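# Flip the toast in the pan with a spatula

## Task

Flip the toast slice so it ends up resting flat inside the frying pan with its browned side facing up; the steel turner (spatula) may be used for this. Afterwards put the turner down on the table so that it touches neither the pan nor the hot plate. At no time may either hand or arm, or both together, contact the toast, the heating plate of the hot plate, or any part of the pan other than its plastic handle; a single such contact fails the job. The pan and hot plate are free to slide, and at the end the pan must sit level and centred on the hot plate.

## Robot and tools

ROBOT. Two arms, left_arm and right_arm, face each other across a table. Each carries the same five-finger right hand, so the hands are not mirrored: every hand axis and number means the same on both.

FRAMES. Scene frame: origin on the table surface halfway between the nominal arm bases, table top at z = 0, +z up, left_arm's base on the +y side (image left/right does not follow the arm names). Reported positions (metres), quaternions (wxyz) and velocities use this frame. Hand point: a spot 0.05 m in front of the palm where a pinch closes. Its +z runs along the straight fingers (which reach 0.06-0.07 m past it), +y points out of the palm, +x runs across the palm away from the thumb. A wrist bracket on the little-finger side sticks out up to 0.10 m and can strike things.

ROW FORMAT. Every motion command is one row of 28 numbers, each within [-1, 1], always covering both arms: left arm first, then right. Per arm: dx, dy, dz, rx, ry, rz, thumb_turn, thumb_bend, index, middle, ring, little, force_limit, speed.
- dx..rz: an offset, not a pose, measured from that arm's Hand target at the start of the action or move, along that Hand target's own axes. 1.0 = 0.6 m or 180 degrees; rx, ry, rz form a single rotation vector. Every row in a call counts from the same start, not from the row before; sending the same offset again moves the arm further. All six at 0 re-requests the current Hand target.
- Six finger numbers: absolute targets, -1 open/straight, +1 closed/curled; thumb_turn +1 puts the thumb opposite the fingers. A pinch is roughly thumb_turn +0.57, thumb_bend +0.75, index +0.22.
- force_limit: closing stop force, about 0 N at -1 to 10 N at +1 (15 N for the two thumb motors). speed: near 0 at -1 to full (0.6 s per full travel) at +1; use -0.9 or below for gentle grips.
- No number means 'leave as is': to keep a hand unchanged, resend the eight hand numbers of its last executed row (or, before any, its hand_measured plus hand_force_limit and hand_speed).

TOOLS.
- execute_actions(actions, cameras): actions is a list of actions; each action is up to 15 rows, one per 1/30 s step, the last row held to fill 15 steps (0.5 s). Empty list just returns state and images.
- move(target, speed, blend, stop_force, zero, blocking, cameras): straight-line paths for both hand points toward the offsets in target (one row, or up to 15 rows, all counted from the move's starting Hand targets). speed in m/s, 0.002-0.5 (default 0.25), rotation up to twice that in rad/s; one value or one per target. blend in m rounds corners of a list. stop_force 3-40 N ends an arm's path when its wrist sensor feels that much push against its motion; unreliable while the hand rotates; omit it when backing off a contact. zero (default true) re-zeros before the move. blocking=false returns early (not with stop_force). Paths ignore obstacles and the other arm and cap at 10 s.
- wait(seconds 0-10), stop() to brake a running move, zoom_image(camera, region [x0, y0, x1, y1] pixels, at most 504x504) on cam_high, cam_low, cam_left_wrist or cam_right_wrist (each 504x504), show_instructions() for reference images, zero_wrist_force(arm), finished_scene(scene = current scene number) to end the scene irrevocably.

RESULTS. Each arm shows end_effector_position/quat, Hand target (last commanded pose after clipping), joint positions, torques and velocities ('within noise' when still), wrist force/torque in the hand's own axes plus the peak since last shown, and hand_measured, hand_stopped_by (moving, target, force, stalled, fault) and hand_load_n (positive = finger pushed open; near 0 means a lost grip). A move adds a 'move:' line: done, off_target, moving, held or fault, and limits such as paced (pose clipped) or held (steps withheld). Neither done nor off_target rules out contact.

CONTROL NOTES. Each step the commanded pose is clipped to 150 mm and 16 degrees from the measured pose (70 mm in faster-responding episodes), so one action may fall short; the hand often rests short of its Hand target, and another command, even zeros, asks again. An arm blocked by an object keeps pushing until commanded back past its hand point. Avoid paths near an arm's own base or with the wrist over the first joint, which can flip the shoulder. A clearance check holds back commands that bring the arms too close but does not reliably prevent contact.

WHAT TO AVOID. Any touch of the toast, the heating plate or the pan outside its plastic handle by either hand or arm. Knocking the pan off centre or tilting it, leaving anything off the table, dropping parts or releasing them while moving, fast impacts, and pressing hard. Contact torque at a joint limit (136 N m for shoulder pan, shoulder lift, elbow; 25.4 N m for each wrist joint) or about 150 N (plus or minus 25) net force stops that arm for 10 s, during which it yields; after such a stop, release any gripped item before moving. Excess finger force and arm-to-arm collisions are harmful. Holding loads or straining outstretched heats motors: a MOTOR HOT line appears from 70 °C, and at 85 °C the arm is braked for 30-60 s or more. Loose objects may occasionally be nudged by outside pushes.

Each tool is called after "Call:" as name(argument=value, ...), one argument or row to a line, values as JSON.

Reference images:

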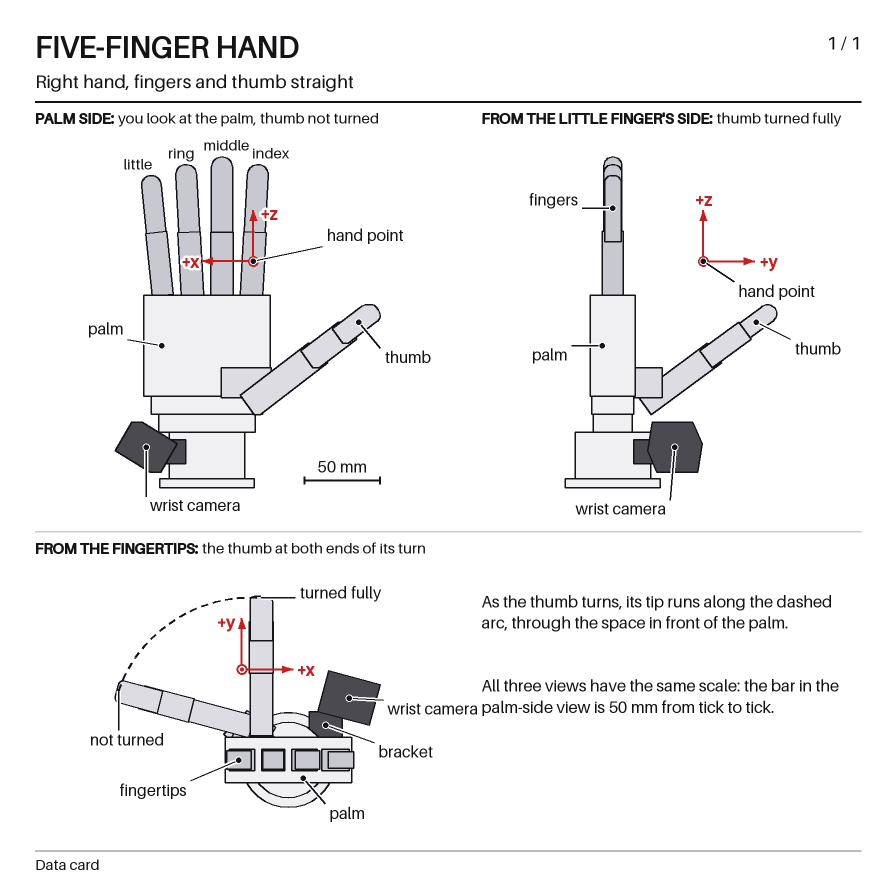

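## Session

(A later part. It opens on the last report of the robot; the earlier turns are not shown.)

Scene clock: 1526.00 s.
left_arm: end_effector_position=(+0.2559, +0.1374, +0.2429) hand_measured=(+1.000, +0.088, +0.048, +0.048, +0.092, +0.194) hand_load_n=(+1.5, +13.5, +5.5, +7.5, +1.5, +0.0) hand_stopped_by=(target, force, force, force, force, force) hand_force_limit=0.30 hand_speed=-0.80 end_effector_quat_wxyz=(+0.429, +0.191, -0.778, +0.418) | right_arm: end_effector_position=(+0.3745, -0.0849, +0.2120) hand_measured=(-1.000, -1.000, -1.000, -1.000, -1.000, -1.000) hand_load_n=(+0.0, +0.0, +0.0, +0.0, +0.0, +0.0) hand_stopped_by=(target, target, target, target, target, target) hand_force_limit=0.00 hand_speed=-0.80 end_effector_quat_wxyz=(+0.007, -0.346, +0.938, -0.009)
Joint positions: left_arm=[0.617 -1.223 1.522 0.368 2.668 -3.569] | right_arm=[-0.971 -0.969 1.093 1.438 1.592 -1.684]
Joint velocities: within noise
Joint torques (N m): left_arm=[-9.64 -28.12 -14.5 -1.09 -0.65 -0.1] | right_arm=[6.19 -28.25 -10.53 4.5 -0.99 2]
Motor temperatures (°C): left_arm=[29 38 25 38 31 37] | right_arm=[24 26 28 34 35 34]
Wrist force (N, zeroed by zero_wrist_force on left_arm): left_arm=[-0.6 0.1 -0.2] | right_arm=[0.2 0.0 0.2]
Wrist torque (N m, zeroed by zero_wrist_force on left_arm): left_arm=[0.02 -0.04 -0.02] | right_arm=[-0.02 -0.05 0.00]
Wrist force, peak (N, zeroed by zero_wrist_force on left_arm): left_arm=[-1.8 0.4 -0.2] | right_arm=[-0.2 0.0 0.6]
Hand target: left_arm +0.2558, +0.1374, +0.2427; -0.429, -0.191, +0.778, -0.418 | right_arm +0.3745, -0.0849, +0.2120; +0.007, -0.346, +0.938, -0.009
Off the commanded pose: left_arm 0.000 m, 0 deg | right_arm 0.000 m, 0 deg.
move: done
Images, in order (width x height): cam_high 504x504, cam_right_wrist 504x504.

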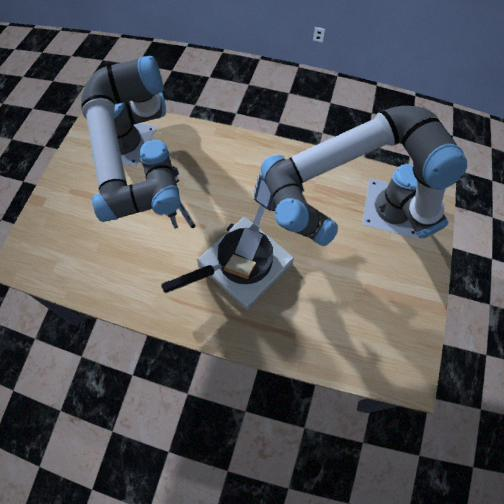

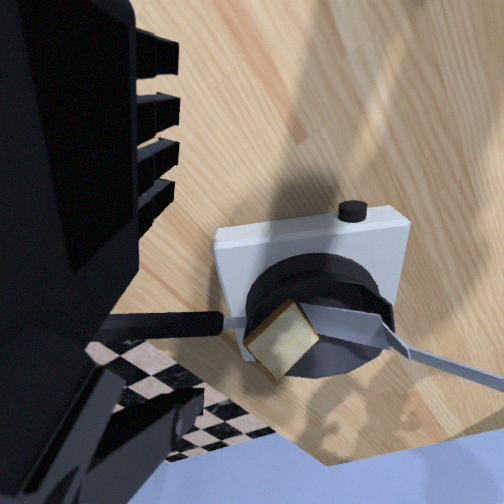

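Call:
move(
  target=[-0.0118,-0.122,-0.0615,0,0.0696,-0.1203,1,0.7,0.6,0.6,0.6,0.6,0.3,-0.8,0,0,0,0,0,0,-1,-1,-1,-1,-1,-1,0,-0.8],
  speed=0.06,
  cameras=["cam_high","cam_right_wrist","cam_low"],
)

Call:
zoom_image(
  camera="cam_high",
  region=[215, 225, 265, 285],
)

Call:
zoom_image(
  camera="cam_right_wrist",
  region=[235, 270, 415, 400],
)

Call:
zoom_image(
  camera="cam_low",
  region=[280, 120, 440, 280],
)

Scene clock: 1564.83 s.
left_arm: end_effector_position=(+0.3266, +0.1249, +0.2828) hand_measured=(+1.000, +0.088, +0.048, +0.048, +0.092, +0.194) hand_load_n=(-3.0, +11.5, +3.5, +10.5, +0.0, +0.0) hand_stopped_by=(target, force, force, force, force, force) hand_force_limit=0.30 hand_speed=-0.80 end_effector_quat_wxyz=(+0.581, +0.287, -0.677, +0.349) | right_arm: end_effector_position=(+0.3745, -0.0849, +0.2120) hand_measured=(-1.000, -1.000, -1.000, -1.000, -1.000, -1.000) hand_load_n=(+0.0, +0.0, +0.0, +0.0, +0.0, +0.0) hand_stopped_by=(target, target, target, target, target, target) hand_force_limit=0.00 hand_speed=-0.80 end_effector_quat_wxyz=(+0.007, -0.346, +0.938, -0.009)
Joint positions: left_arm=[0.762 -1.012 1.249 0.222 2.958 -4.122] | right_arm=[-0.971 -0.969 1.093 1.438 1.592 -1.684]
Joint velocities: within noise
Joint torques (N m): left_arm=[-11.22 -43.41 -25.89 2.14 -1.22 1.78] | right_arm=[5.94 -28.58 -11.11 4.44 -0.86 2.05]
Motor temperatures (°C): left_arm=[29 38 25 38 31 37] | right_arm=[24 26 28 34 35 34]
Wrist force (N, zeroed by zero_wrist_force on left_arm): left_arm=[1.5 0.4 0.1] | right_arm=[0.0 0.2 0.3]
Wrist torque (N m, zeroed by zero_wrist_force on left_arm): left_arm=[0.10 -0.17 0.14] | right_arm=[0.00 -0.04 0.01]
Wrist force, peak (N, zeroed by zero_wrist_force on left_arm): left_arm=[3.2 0.5 0.4] | right_arm=[0.2 0.1 0.6]
Hand target: left_arm +0.3265, +0.1248, +0.2829; +0.581, +0.287, -0.677, +0.349 | right_arm +0.3745, -0.0849, +0.2120; +0.007, -0.346, +0.938, -0.009
Off the commanded pose: left_arm 0.000 m, 0 deg | right_arm 0.000 m, 0 deg.
move: done
Images, in order (width x height): cam_high 504x504, cam_low 504x504, cam_right_wrist 504x504.

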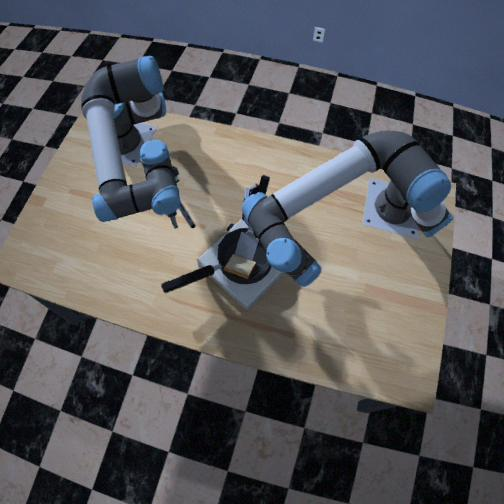

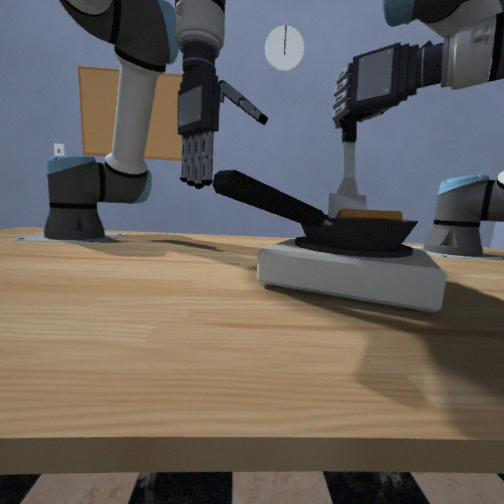

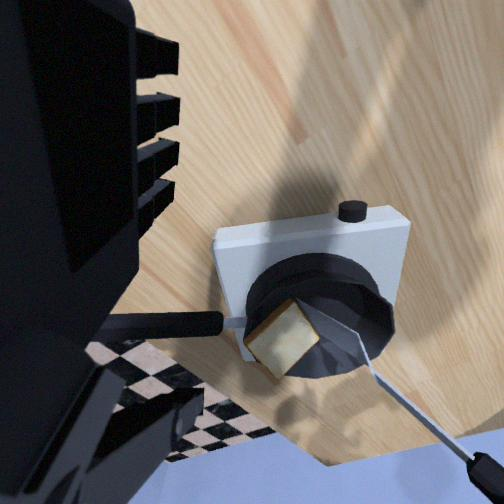

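Scaled by 8.400.

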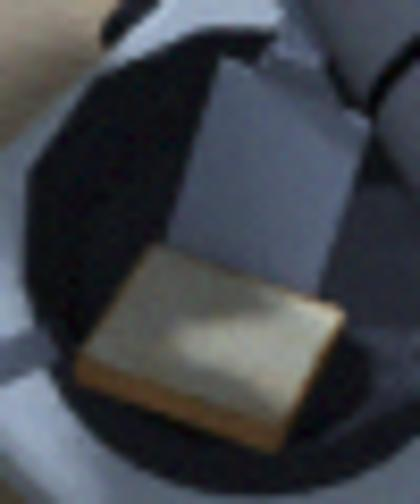

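Scaled by 2.800.

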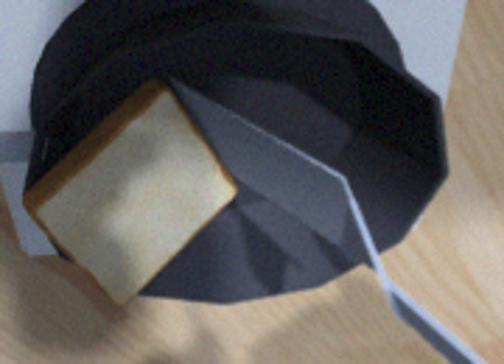

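Scaled by 3.150.

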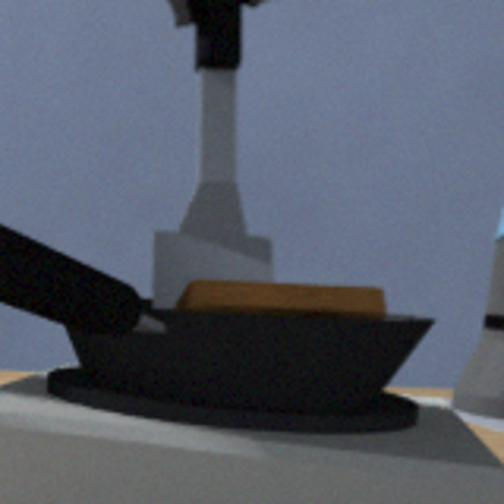

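Call:
move(
  target=[
    [0.0099,-0.0014,-0.0008,0,0,0,1,0.7,0.6,0.6,0.6,0.6,0.3,-0.8,0,0,0,0,0,0,-1,-1,-1,-1,-1,-1,0,-0.8],
    [0.0045,-0.0308,-0.0153,0,0,0,1,0.7,0.6,0.6,0.6,0.6,0.3,-0.8,0,0,0,0,0,0,-1,-1,-1,-1,-1,-1,0,-0.8],
  ],
  speed=0.02,
  cameras=["cam_high","cam_right_wrist","cam_low"],
)

Call:
zoom_image(
  camera="cam_high",
  region=[215, 225, 265, 285],
)

Call:
zoom_image(
  camera="cam_right_wrist",
  region=[235, 270, 415, 400],
)

Call:
zoom_image(
  camera="cam_low",
  region=[280, 120, 440, 280],
)

Scene clock: 1581.93 s.
left_arm: end_effector_position=(+0.3463, +0.1214, +0.2888) hand_measured=(+1.000, +0.088, +0.048, +0.048, +0.092, +0.194) hand_load_n=(+0.5, +12.5, +5.0, +9.0, +0.0, +0.0) hand_stopped_by=(target, force, force, force, force, force) hand_force_limit=0.30 hand_speed=-0.80 end_effector_quat_wxyz=(+0.581, +0.287, -0.677, +0.349) | right_arm: end_effector_position=(+0.3745, -0.0849, +0.2120) hand_measured=(-1.000, -1.000, -1.000, -1.000, -1.000, -1.000) hand_load_n=(+0.0, +0.0, +0.0, +0.0, +0.0, +0.0) hand_stopped_by=(target, target, target, target, target, target) hand_force_limit=0.00 hand_speed=-0.80 end_effector_quat_wxyz=(+0.007, -0.346, +0.938, -0.009)
Joint positions: left_arm=[0.782 -0.956 1.148 0.319 2.976 -4.068] | right_arm=[-0.971 -0.969 1.093 1.438 1.592 -1.684]
Joint velocities: within noise
Joint torques (N m): left_arm=[-9.21 -54.11 -15.21 0.12 -0.34 0.27] | right_arm=[5.8 -28.64 -10.99 4.35 -0.66 1.97]
Motor temperatures (°C): left_arm=[29 38 25 38 31 37] | right_arm=[24 26 28 34 35 34]
Wrist force (N, zeroed by zero_wrist_force on left_arm): left_arm=[-1.5 -0.1 -0.1] | right_arm=[0.0 -0.1 0.5]
Wrist torque (N m, zeroed by zero_wrist_force on left_arm): left_arm=[0.03 -0.10 0.03] | right_arm=[-0.06 -0.04 -0.01]
Wrist force, peak (N, zeroed by zero_wrist_force on left_arm): left_arm=[-2.0 0.0 -0.2] | right_arm=[0.1 0.2 0.6]
Hand target: left_arm +0.3462, +0.1213, +0.2888; +0.581, +0.287, -0.677, +0.349 | right_arm +0.3745, -0.0849, +0.2120; +0.007, -0.346, +0.938, -0.009
Off the commanded pose: left_arm 0.000 m, 0 deg | right_arm 0.000 m, 0 deg.
move: done
Images, in order (width x height): cam_high 504x504, cam_low 504x504, cam_right_wrist 504x504.

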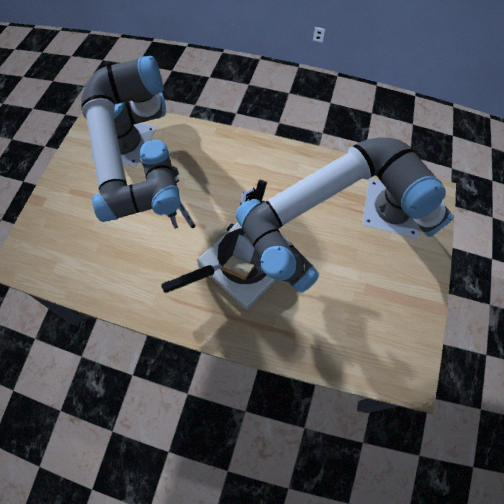

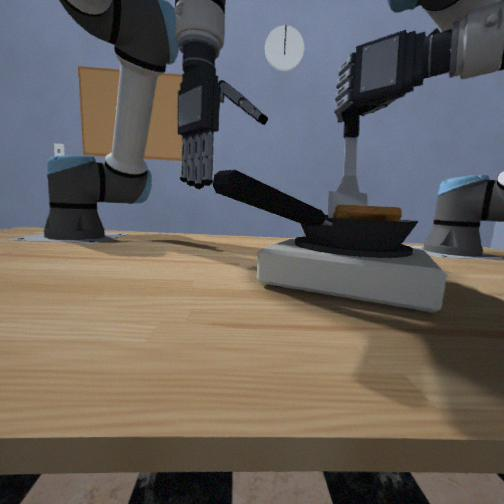

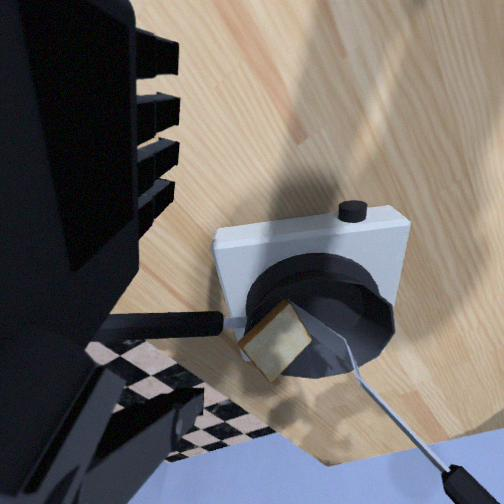

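Scaled by 8.400.

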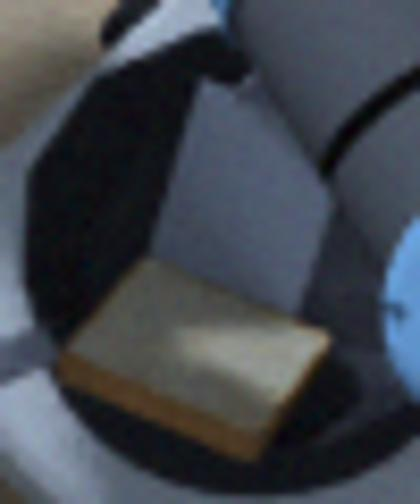

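Scaled by 2.800.

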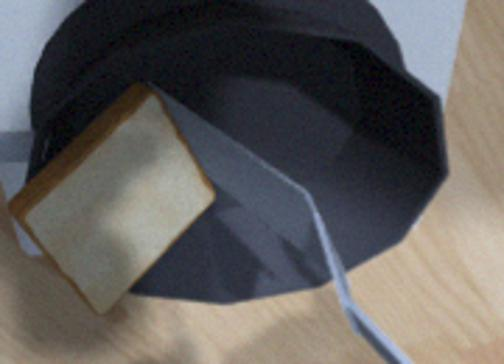

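Scaled by 3.150.

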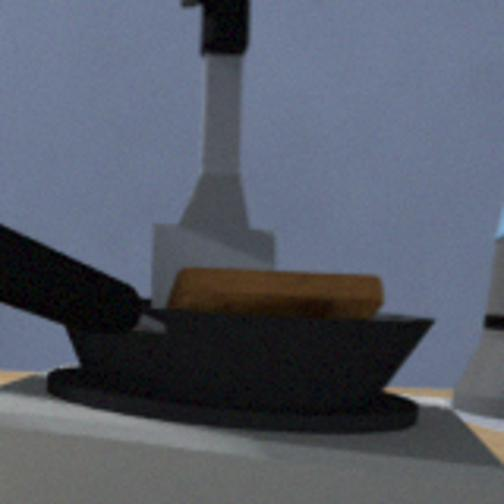

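Call:
move(
  target=[-0.004,-0.0221,-0.0109,0,0,0,1,0.7,0.6,0.6,0.6,0.6,0.3,-0.8,0,0,0,0,0,0,-1,-1,-1,-1,-1,-1,0,-0.8],
  speed=0.02,
  cameras=["cam_high","cam_right_wrist","cam_low"],
)

Call:
zoom_image(
  camera="cam_high",
  region=[215, 225, 265, 285],
)

Call:
zoom_image(
  camera="cam_right_wrist",
  region=[235, 270, 415, 400],
)

Call:
zoom_image(
  camera="cam_low",
  region=[280, 120, 440, 280],
)

Scene clock: 1593.90 s.
left_arm: end_effector_position=(+0.3610, +0.1188, +0.2888) hand_measured=(+1.000, +0.088, +0.048, +0.048, +0.092, +0.194) hand_load_n=(+0.5, +12.5, +4.5, +9.0, +0.0, +0.0) hand_stopped_by=(target, force, force, force, force, force) hand_force_limit=0.30 hand_speed=-0.80 end_effector_quat_wxyz=(+0.581, +0.287, -0.677, +0.349) | right_arm: end_effector_position=(+0.3745, -0.0849, +0.2120) hand_measured=(-1.000, -1.000, -1.000, -1.000, -1.000, -1.000) hand_load_n=(+0.0, +0.0, +0.0, +0.0, +0.5, +0.0) hand_stopped_by=(target, target, target, target, target, target) hand_force_limit=0.00 hand_speed=-0.80 end_effector_quat_wxyz=(+0.007, -0.346, +0.938, -0.009)
Joint positions: left_arm=[0.796 -0.908 1.074 0.389 2.988 -4.023] | right_arm=[-0.971 -0.969 1.093 1.438 1.592 -1.684]
Joint velocities: within noise
Joint torques (N m): left_arm=[-8.38 -54.79 -15.77 0.76 0.04 0.29] | right_arm=[5.48 -28.54 -10.62 4.34 -0.6 2.03]
Motor temperatures (°C): left_arm=[29 38 25 38 31 37] | right_arm=[24 26 28 34 35 34]
Wrist force (N, zeroed by zero_wrist_force on left_arm): left_arm=[-1.3 0.3 -0.4] | right_arm=[-0.2 -0.1 0.4]
Wrist torque (N m, zeroed by zero_wrist_force on left_arm): left_arm=[0.13 -0.05 0.04] | right_arm=[-0.06 0.00 -0.02]
Wrist force, peak (N, zeroed by zero_wrist_force on left_arm): left_arm=[-2.1 0.2 -0.4] | right_arm=[0.1 0.2 0.6]
Hand target: left_arm +0.3609, +0.1187, +0.2888; +0.581, +0.287, -0.677, +0.349 | right_arm +0.3745, -0.0849, +0.2120; +0.007, -0.346, +0.938, -0.009
Off the commanded pose: left_arm 0.000 m, 0 deg | right_arm 0.000 m, 0 deg.
move: done
Images, in order (width x height): cam_high 504x504, cam_low 504x504, cam_right_wrist 504x504.

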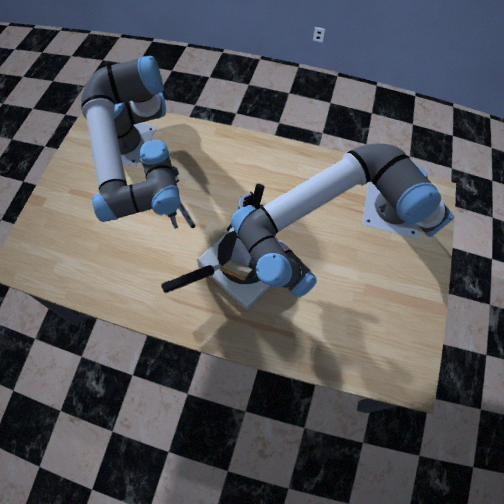

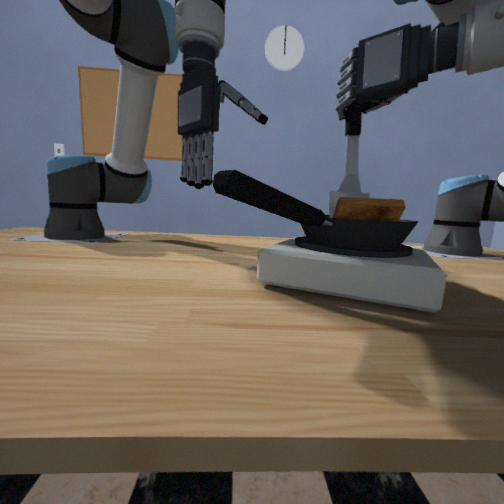

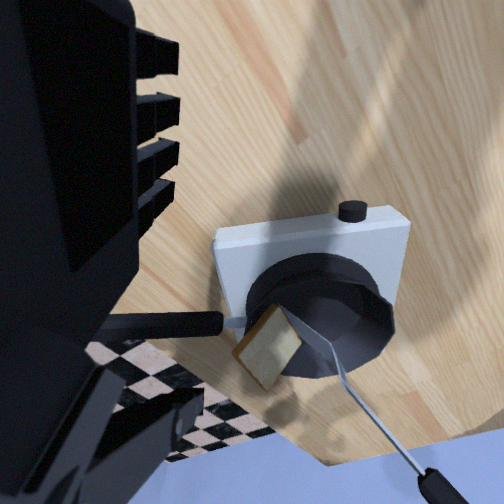

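Scaled by 8.400.

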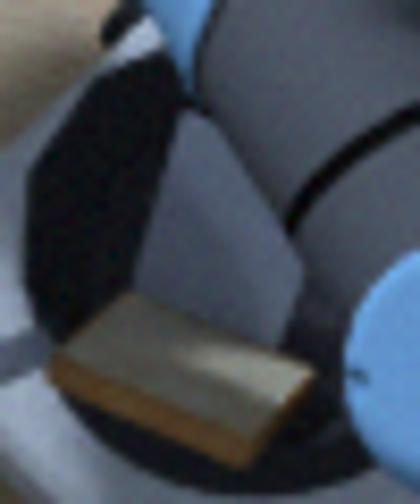

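Scaled by 2.800.

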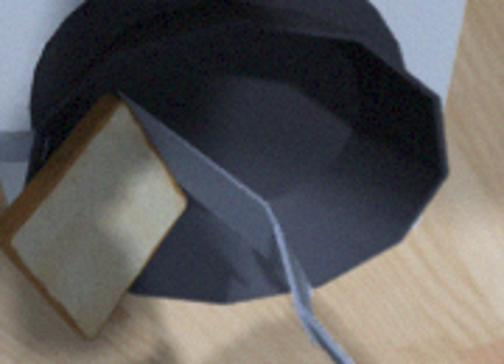

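Scaled by 3.150.

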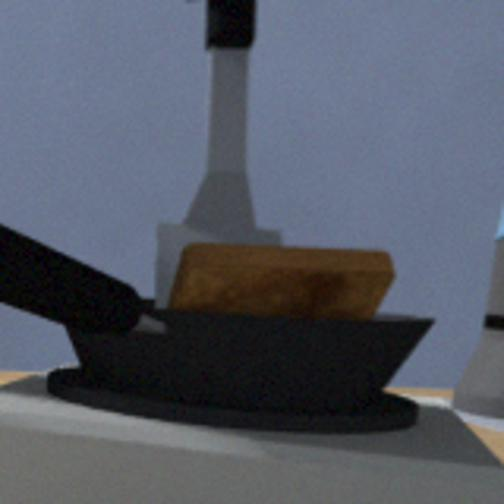

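Call:
move(
  target=[0.0021,0.0118,0.0058,0,0,0,1,0.7,0.6,0.6,0.6,0.6,0.3,-0.8,0,0,0,0,0,0,-1,-1,-1,-1,-1,-1,0,-0.8],
  speed=0.02,
  cameras=["cam_high","cam_right_wrist"],
)

Call:
zoom_image(
  camera="cam_high",
  region=[215, 225, 265, 285],
)

Call:
zoom_image(
  camera="cam_right_wrist",
  region=[235, 270, 415, 400],
)

Scene clock: 1600.47 s.
left_arm: end_effector_position=(+0.3530, +0.1201, +0.2888) hand_measured=(+1.000, +0.088, +0.048, +0.048, +0.092, +0.194) hand_load_n=(+0.5, +12.5, +4.5, +9.0, +0.0, +0.0) hand_stopped_by=(target, force, force, force, force, force) hand_force_limit=0.30 hand_speed=-0.80 end_effector_quat_wxyz=(+0.581, +0.287, -0.677, +0.349) | right_arm: end_effector_position=(+0.3745, -0.0849, +0.2120) hand_measured=(-1.000, -1.000, -1.000, -1.000, -1.000, -1.000) hand_load_n=(+0.0, +0.0, +0.0, +0.0, +0.0, +0.0) hand_stopped_by=(target, target, target, target, target, target) hand_force_limit=0.00 hand_speed=-0.80 end_effector_quat_wxyz=(+0.007, -0.346, +0.938, -0.009)
Joint positions: left_arm=[0.788 -0.934 1.115 0.35 2.981 -4.048] | right_arm=[-0.971 -0.969 1.093 1.438 1.592 -1.684]
Joint velocities: within noise
Joint torques (N m): left_arm=[4.88 -36.01 -27.92 1.4 1.57 -0.8] | right_arm=[6.1 -28.53 -10.96 4.38 -0.56 2.01]
Motor temperatures (°C): left_arm=[29 38 25 38 31 37] | right_arm=[24 26 28 34 35 34]
Wrist force (N, zeroed by zero_wrist_force on left_arm): left_arm=[-1.5 -0.3 -0.5] | right_arm=[0.0 0.1 0.2]
Wrist torque (N m, zeroed by zero_wrist_force on left_arm): left_arm=[0.05 -0.08 0.04] | right_arm=[-0.02 -0.03 0.00]
Wrist force, peak (N, zeroed by zero_wrist_force on left_arm): left_arm=[-2.0 0.5 -0.4] | right_arm=[0.0 0.6 0.3]
Hand target: left_arm +0.3531, +0.1201, +0.2888; +0.581, +0.287, -0.677, +0.349 | right_arm +0.3745, -0.0849, +0.2120; +0.007, -0.346, +0.938, -0.009
Off the commanded pose: left_arm 0.000 m, 0 deg | right_arm 0.000 m, 0 deg.
move: done
Images, in order (width x height): cam_high 504x504, cam_right_wrist 504x504.

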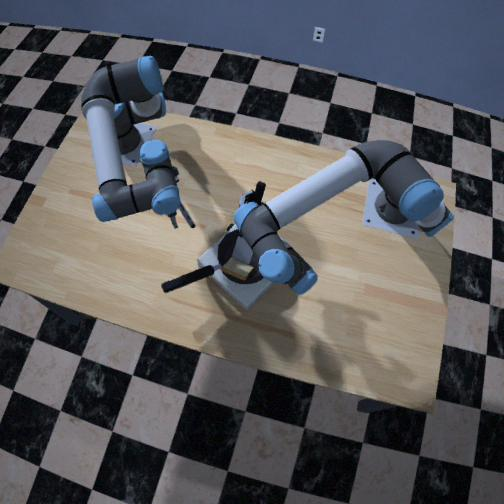

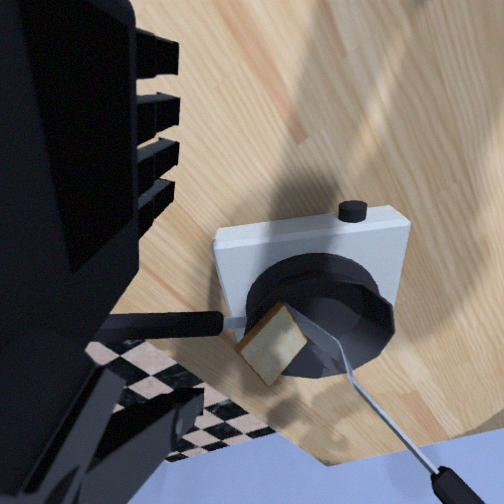

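Scaled by 8.400.

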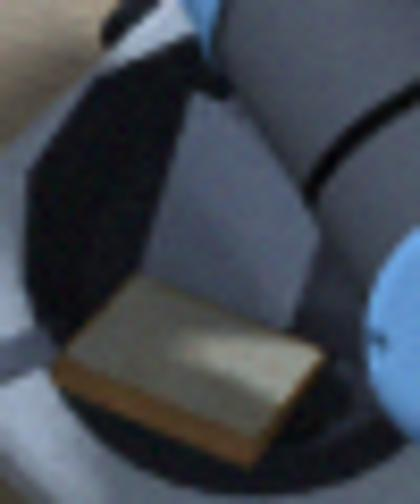

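Scaled by 2.800.

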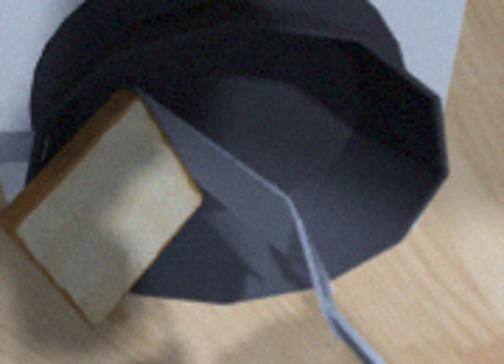

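Call:
move(
  target=[
    [0.0054,0.0295,0.0146,0,0,0,1,0.7,0.6,0.6,0.6,0.6,0.3,-0.8,0,0,0,0,0,0,-1,-1,-1,-1,-1,-1,0,-0.8],
    [0.1205,0.0133,0.005,0,0,0,1,0.7,0.6,0.6,0.6,0.6,0.3,-0.8,0,0,0,0,0,0,-1,-1,-1,-1,-1,-1,0,-0.8],
  ],
  speed=[0.03,0.08],
  cameras=["cam_high","cam_right_wrist","cam_low"],
)

Call:
zoom_image(
  camera="cam_high",
  region=[190, 180, 300, 290],
)

Call:
zoom_image(
  camera="cam_right_wrist",
  region=[235, 230, 415, 400],
)

Call:
zoom_image(
  camera="cam_low",
  region=[280, 60, 460, 260],
)

Scene clock: 1697.03 s.
left_arm: end_effector_position=(+0.3335, +0.1237, +0.3588) hand_measured=(+1.000, +0.088, +0.048, +0.048, +0.092, +0.194) hand_load_n=(+0.5, +12.5, +4.5, +9.0, +0.5, +0.0) hand_stopped_by=(target, force, force, force, force, force) hand_force_limit=0.30 hand_speed=-0.80 end_effector_quat_wxyz=(+0.581, +0.287, -0.677, +0.349) | right_arm: end_effector_position=(+0.3745, -0.0849, +0.2120) hand_measured=(-1.000, -1.000, -1.000, -1.000, -1.000, -1.000) hand_load_n=(+0.0, +0.0, +0.0, +0.5, +0.0, +0.0) hand_stopped_by=(target, target, target, target, target, target) hand_force_limit=0.00 hand_speed=-0.80 end_effector_quat_wxyz=(+0.007, -0.346, +0.938, -0.009)
Joint positions: left_arm=[0.769 -1.019 1.064 0.43 2.964 -4.103] | right_arm=[-0.971 -0.969 1.093 1.438 1.592 -1.684]
Joint velocities: within noise
Joint torques (N m): left_arm=[1.56 -36.88 -16.81 -0.86 2.56 -1.97] | right_arm=[6.01 -28.51 -11.12 4.23 -0.28 2.01]
Motor temperatures (°C): left_arm=[29 38 25 38 31 37] | right_arm=[24 26 28 34 35 34]
Wrist force (N, zeroed by zero_wrist_force on left_arm): left_arm=[-1.1 0.0 -0.1] | right_arm=[0.1 -0.1 0.2]
Wrist torque (N m, zeroed by zero_wrist_force on left_arm): left_arm=[0.06 -0.13 0.06] | right_arm=[-0.04 -0.03 0.00]
Wrist force, peak (N, zeroed by zero_wrist_force on left_arm): left_arm=[-2.8 0.5 -0.2] | right_arm=[0.3 0.1 0.7]
Hand target: left_arm +0.3334, +0.1236, +0.3588; +0.581, +0.287, -0.677, +0.349 | right_arm +0.3745, -0.0849, +0.2120; +0.007, -0.346, +0.938, -0.009
Off the commanded pose: left_arm 0.000 m, 0 deg | right_arm 0.000 m, 0 deg.
move: done
Images, in order (width x height): cam_high 504x504, cam_low 504x504, cam_right_wrist 504x504.

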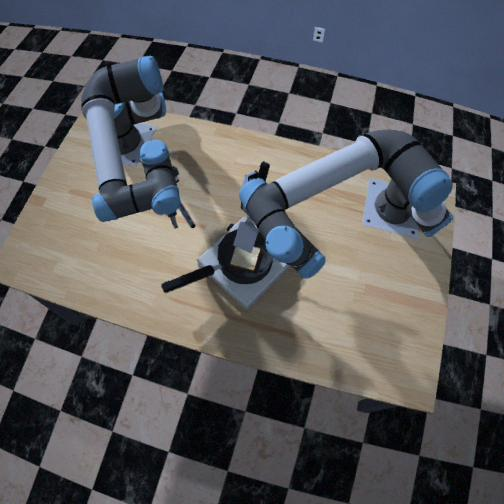

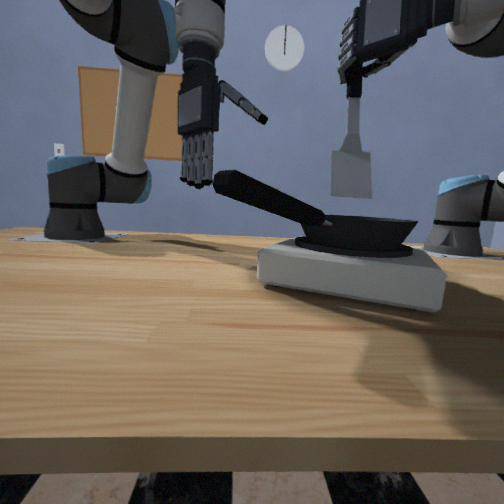

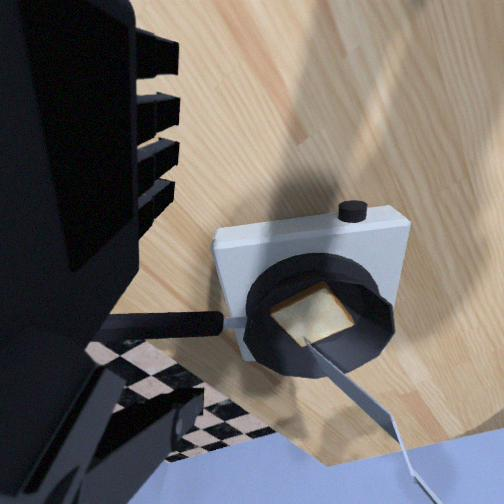

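Scaled by 4.582.

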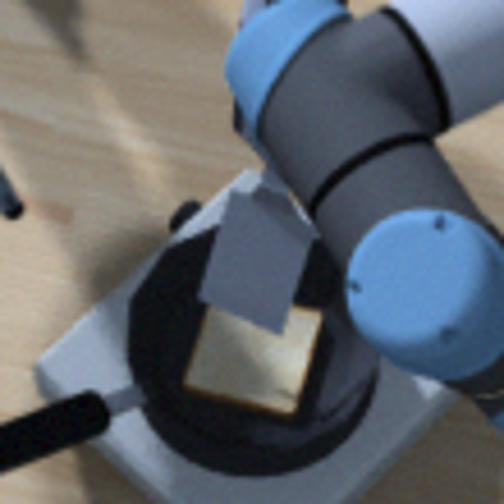

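Scaled by 2.800.

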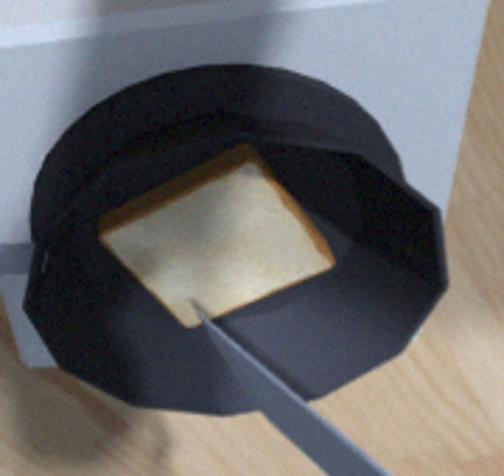

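Scaled by 2.520.

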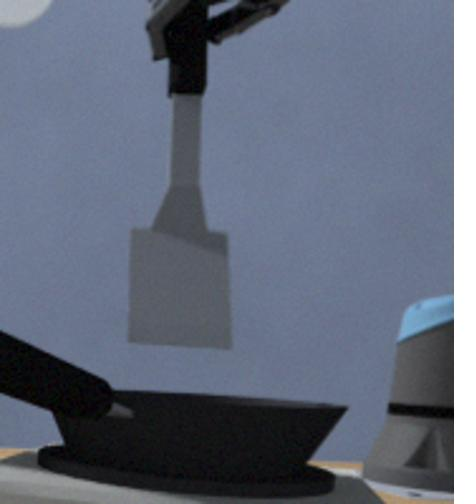

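Call:
move(
  target=[0.0135,0.0818,0.0237,0,0,0,1,0.8,0.7,0.7,0.7,0.7,0.5,-0.8,0,0,0,0,0,0,-1,-1,-1,-1,-1,-1,0,-0.8],
  speed=0.06,
  cameras=["cam_high","cam_right_wrist","cam_low"],
)

Call:
zoom_image(
  camera="cam_high",
  region=[190, 180, 300, 290],
)

Call:
zoom_image(
  camera="cam_right_wrist",
  region=[235, 230, 415, 400],
)

Call:
zoom_image(
  camera="cam_low",
  region=[280, 60, 460, 260],
)

Scene clock: 1821.60 s.
left_arm: end_effector_position=(+0.2848, +0.1413, +0.3589) hand_measured=(+1.000, +0.086, +0.058, +0.048, +0.134, +0.700) hand_load_n=(+5.0, +17.5, +7.5, +4.0, +7.5, +0.0) hand_stopped_by=(target, force, force, force, force, target) hand_force_limit=0.50 hand_speed=-0.80 end_effector_quat_wxyz=(+0.581, +0.287, -0.677, +0.349) | right_arm: end_effector_position=(+0.3745, -0.0849, +0.2120) hand_measured=(-1.000, -1.000, -1.000, -1.000, -1.000, -1.000) hand_load_n=(+0.0, +0.0, +0.0, +0.0, +0.0, +0.0) hand_stopped_by=(target, target, target, target, target, target) hand_force_limit=0.00 hand_speed=-0.80 end_effector_quat_wxyz=(+0.007, -0.346, +0.938, -0.009)
Joint positions: left_arm=[0.727 -1.172 1.285 0.275 2.926 -4.194] | right_arm=[-0.971 -0.969 1.093 1.438 1.592 -1.684]
Joint velocities: within noise
Joint torques (N m): left_arm=[12.6 -27.19 -16.3 2.42 2.37 1.72] | right_arm=[5.68 -29.17 -11.03 4.2 -0.21 2.01]
Motor temperatures (°C): left_arm=[29 38 25 38 31 37] | right_arm=[24 25 28 34 35 34]
Wrist force (N, zeroed by zero_wrist_force on left_arm): left_arm=[-1.6 0.0 -0.3] | right_arm=[0.0 0.2 0.4]
Wrist torque (N m, zeroed by zero_wrist_force on left_arm): left_arm=[0.08 -0.05 0.03] | right_arm=[-0.01 -0.04 0.00]
Wrist force, peak (N, zeroed by zero_wrist_force on left_arm): left_arm=[-1.9 -0.5 -0.2] | right_arm=[-0.6 0.4 0.5]
Hand target: left_arm +0.2848, +0.1413, +0.3589; +0.581, +0.287, -0.677, +0.349 | right_arm +0.3745, -0.0849, +0.2120; +0.007, -0.346, +0.938, -0.009
Off the commanded pose: left_arm 0.000 m, 0 deg | right_arm 0.000 m, 0 deg.
move: done
Images, in order (width x height): cam_high 504x504, cam_low 504x504, cam_right_wrist 504x504.

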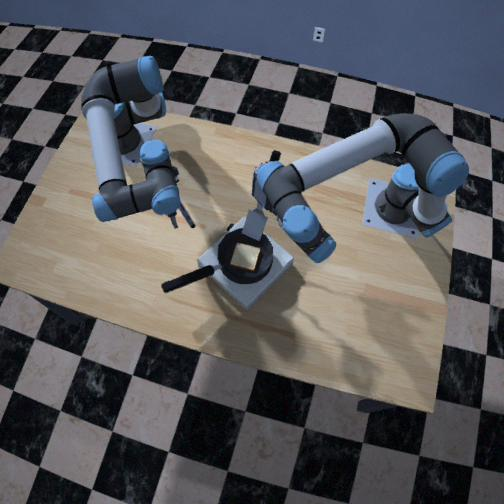

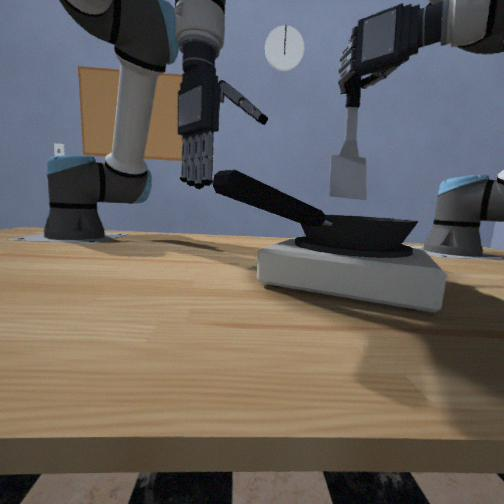

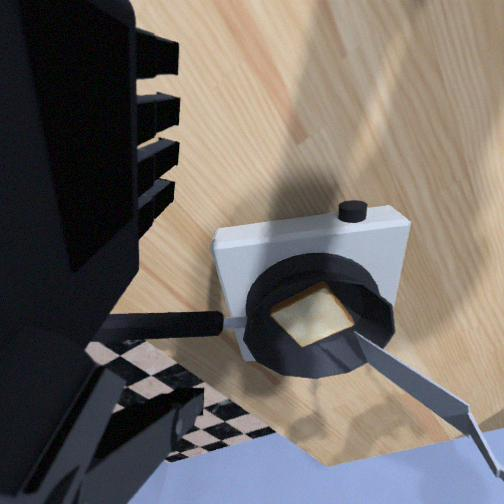

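Scaled by 4.582.

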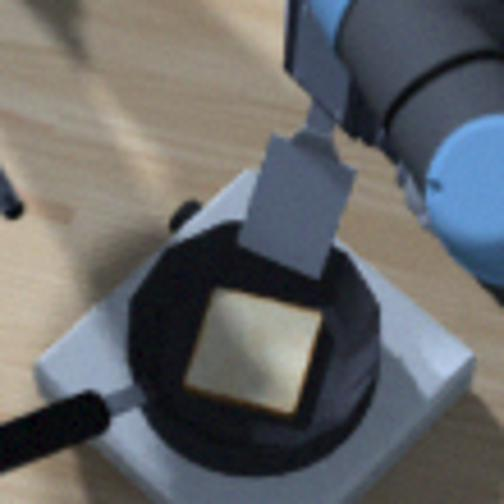

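Scaled by 2.800.

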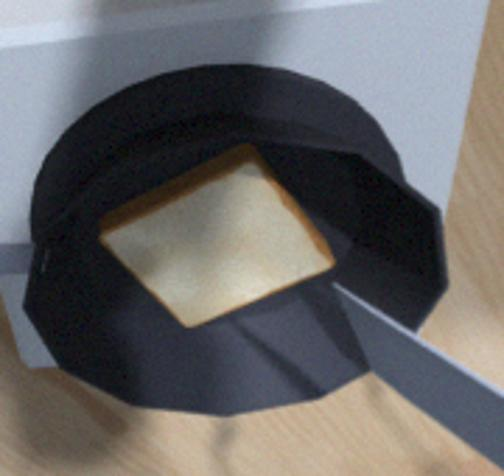

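Scaled by 2.520.

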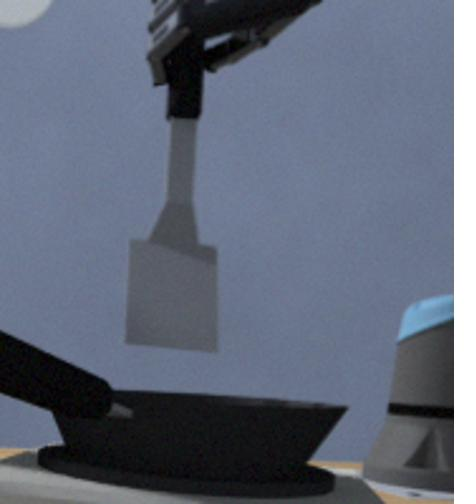

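Call:
move(
  target=[
    [-0.1234,0.0213,0.0026,0,0,0,1,0.8,0.7,0.7,0.7,0.7,0.5,-0.8,0,0,0,0,0,0,-1,-1,-1,-1,-1,-1,0,-0.8],
    [-0.1630,0.0268,0.0058,0,0,0,1,0.8,0.7,0.7,0.7,0.7,0.5,-0.8,0,0,0,0,0,0,-1,-1,-1,-1,-1,-1,0,-0.8],
  ],
  speed=[0.05,0.01],
  stop_force=3,
  cameras=["cam_high","cam_right_wrist","cam_low"],
)

Call:
zoom_image(
  camera="cam_high",
  region=[190, 180, 300, 290],
)

Call:
zoom_image(
  camera="cam_right_wrist",
  region=[235, 230, 415, 400],
)

Call:
zoom_image(
  camera="cam_low",
  region=[280, 100, 460, 280],
)

Scene clock: 1846.43 s.
left_arm: end_effector_position=(+0.2855, +0.1459, +0.2912) hand_measured=(+1.000, +0.086, +0.058, +0.048, +0.134, +0.700) hand_load_n=(-0.5, +13.5, +6.0, +8.0, +0.0, +0.0) hand_stopped_by=(target, force, force, force, force, target) hand_force_limit=0.50 hand_speed=-0.80 end_effector_quat_wxyz=(+0.581, +0.287, -0.677, +0.349) | right_arm: end_effector_position=(+0.3745, -0.0849, +0.2120) hand_measured=(-1.000, -1.000, -1.000, -1.000, -1.000, -1.000) hand_load_n=(+0.0, +0.0, +0.0, +0.0, +0.0, +0.0) hand_stopped_by=(target, target, target, target, target, target) hand_force_limit=0.00 hand_speed=-0.80 end_effector_quat_wxyz=(+0.007, -0.346, +0.938, -0.009)
Joint positions: left_arm=[0.734 -1.142 1.419 0.125 2.932 -4.18] | right_arm=[-0.971 -0.969 1.093 1.438 1.592 -1.684]
Joint velocities: within noise
Joint torques (N m): left_arm=[-12.61 -29.87 -14.82 -0.88 -1.31 1.7] | right_arm=[5.78 -28.78 -11.37 4.18 -0.08 1.95]
Motor temperatures (°C): left_arm=[29 38 25 38 31 37] | right_arm=[24 25 28 34 35 34]
Wrist force (N, zeroed by zero_wrist_force on left_arm): left_arm=[-1.0 0.0 -0.4] | right_arm=[-0.1 0.1 0.3]
Wrist torque (N m, zeroed by zero_wrist_force on left_arm): left_arm=[0.10 -0.06 0.06] | right_arm=[-0.01 0.00 -0.01]
Wrist force, peak (N, zeroed by zero_wrist_force on left_arm): left_arm=[1.9 -0.2 -0.4] | right_arm=[0.0 0.5 0.4]
Hand target: left_arm +0.2855, +0.1459, +0.2912; +0.581, +0.287, -0.677, +0.349 (not the last commanded pose) | right_arm +0.3745, -0.0849, +0.2120; +0.007, -0.346, +0.938, -0.009
Off the commanded pose: left_arm 0.031 m, 0 deg | right_arm 0.000 m, 0 deg.
move: contact (left_arm); path passed 0 of 2 targets
Images, in order (width x height): cam_high 504x504, cam_low 504x504, cam_right_wrist 504x504.

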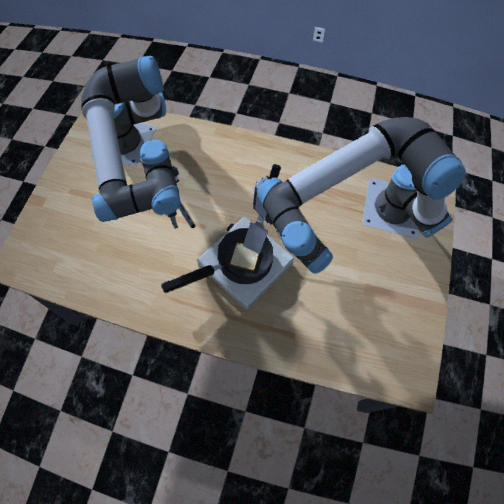

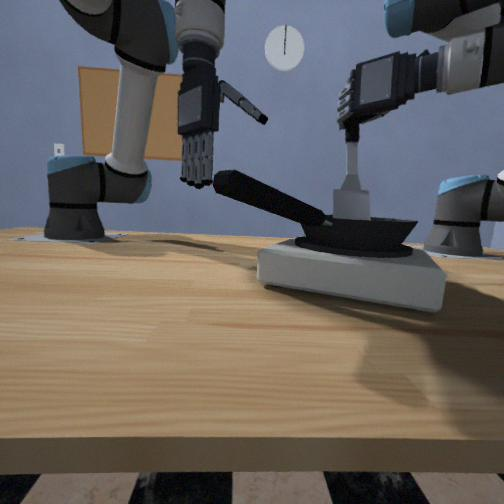

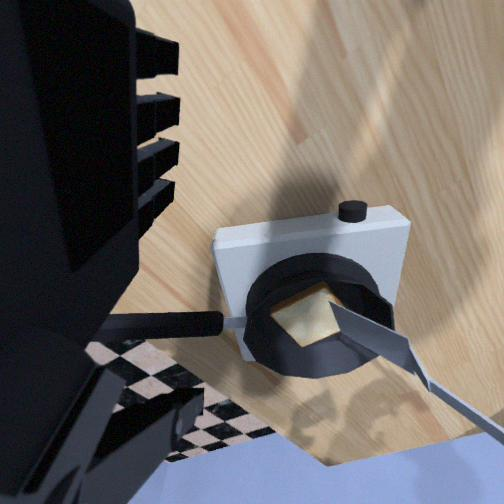

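Scaled by 4.582.

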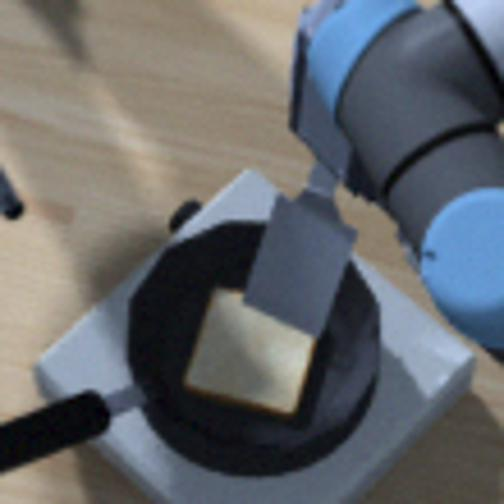

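Scaled by 2.800.

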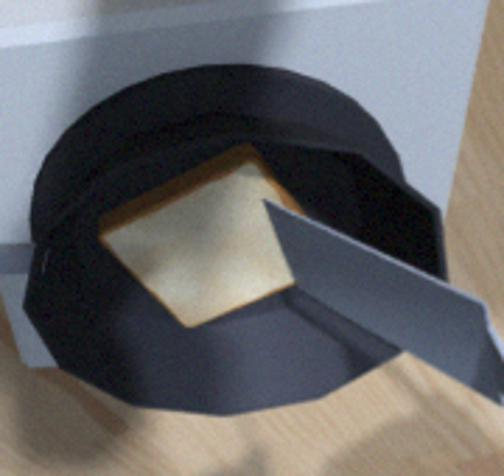

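Scaled by 2.800.

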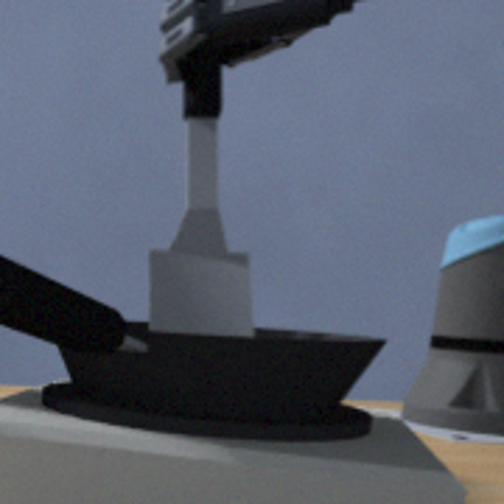

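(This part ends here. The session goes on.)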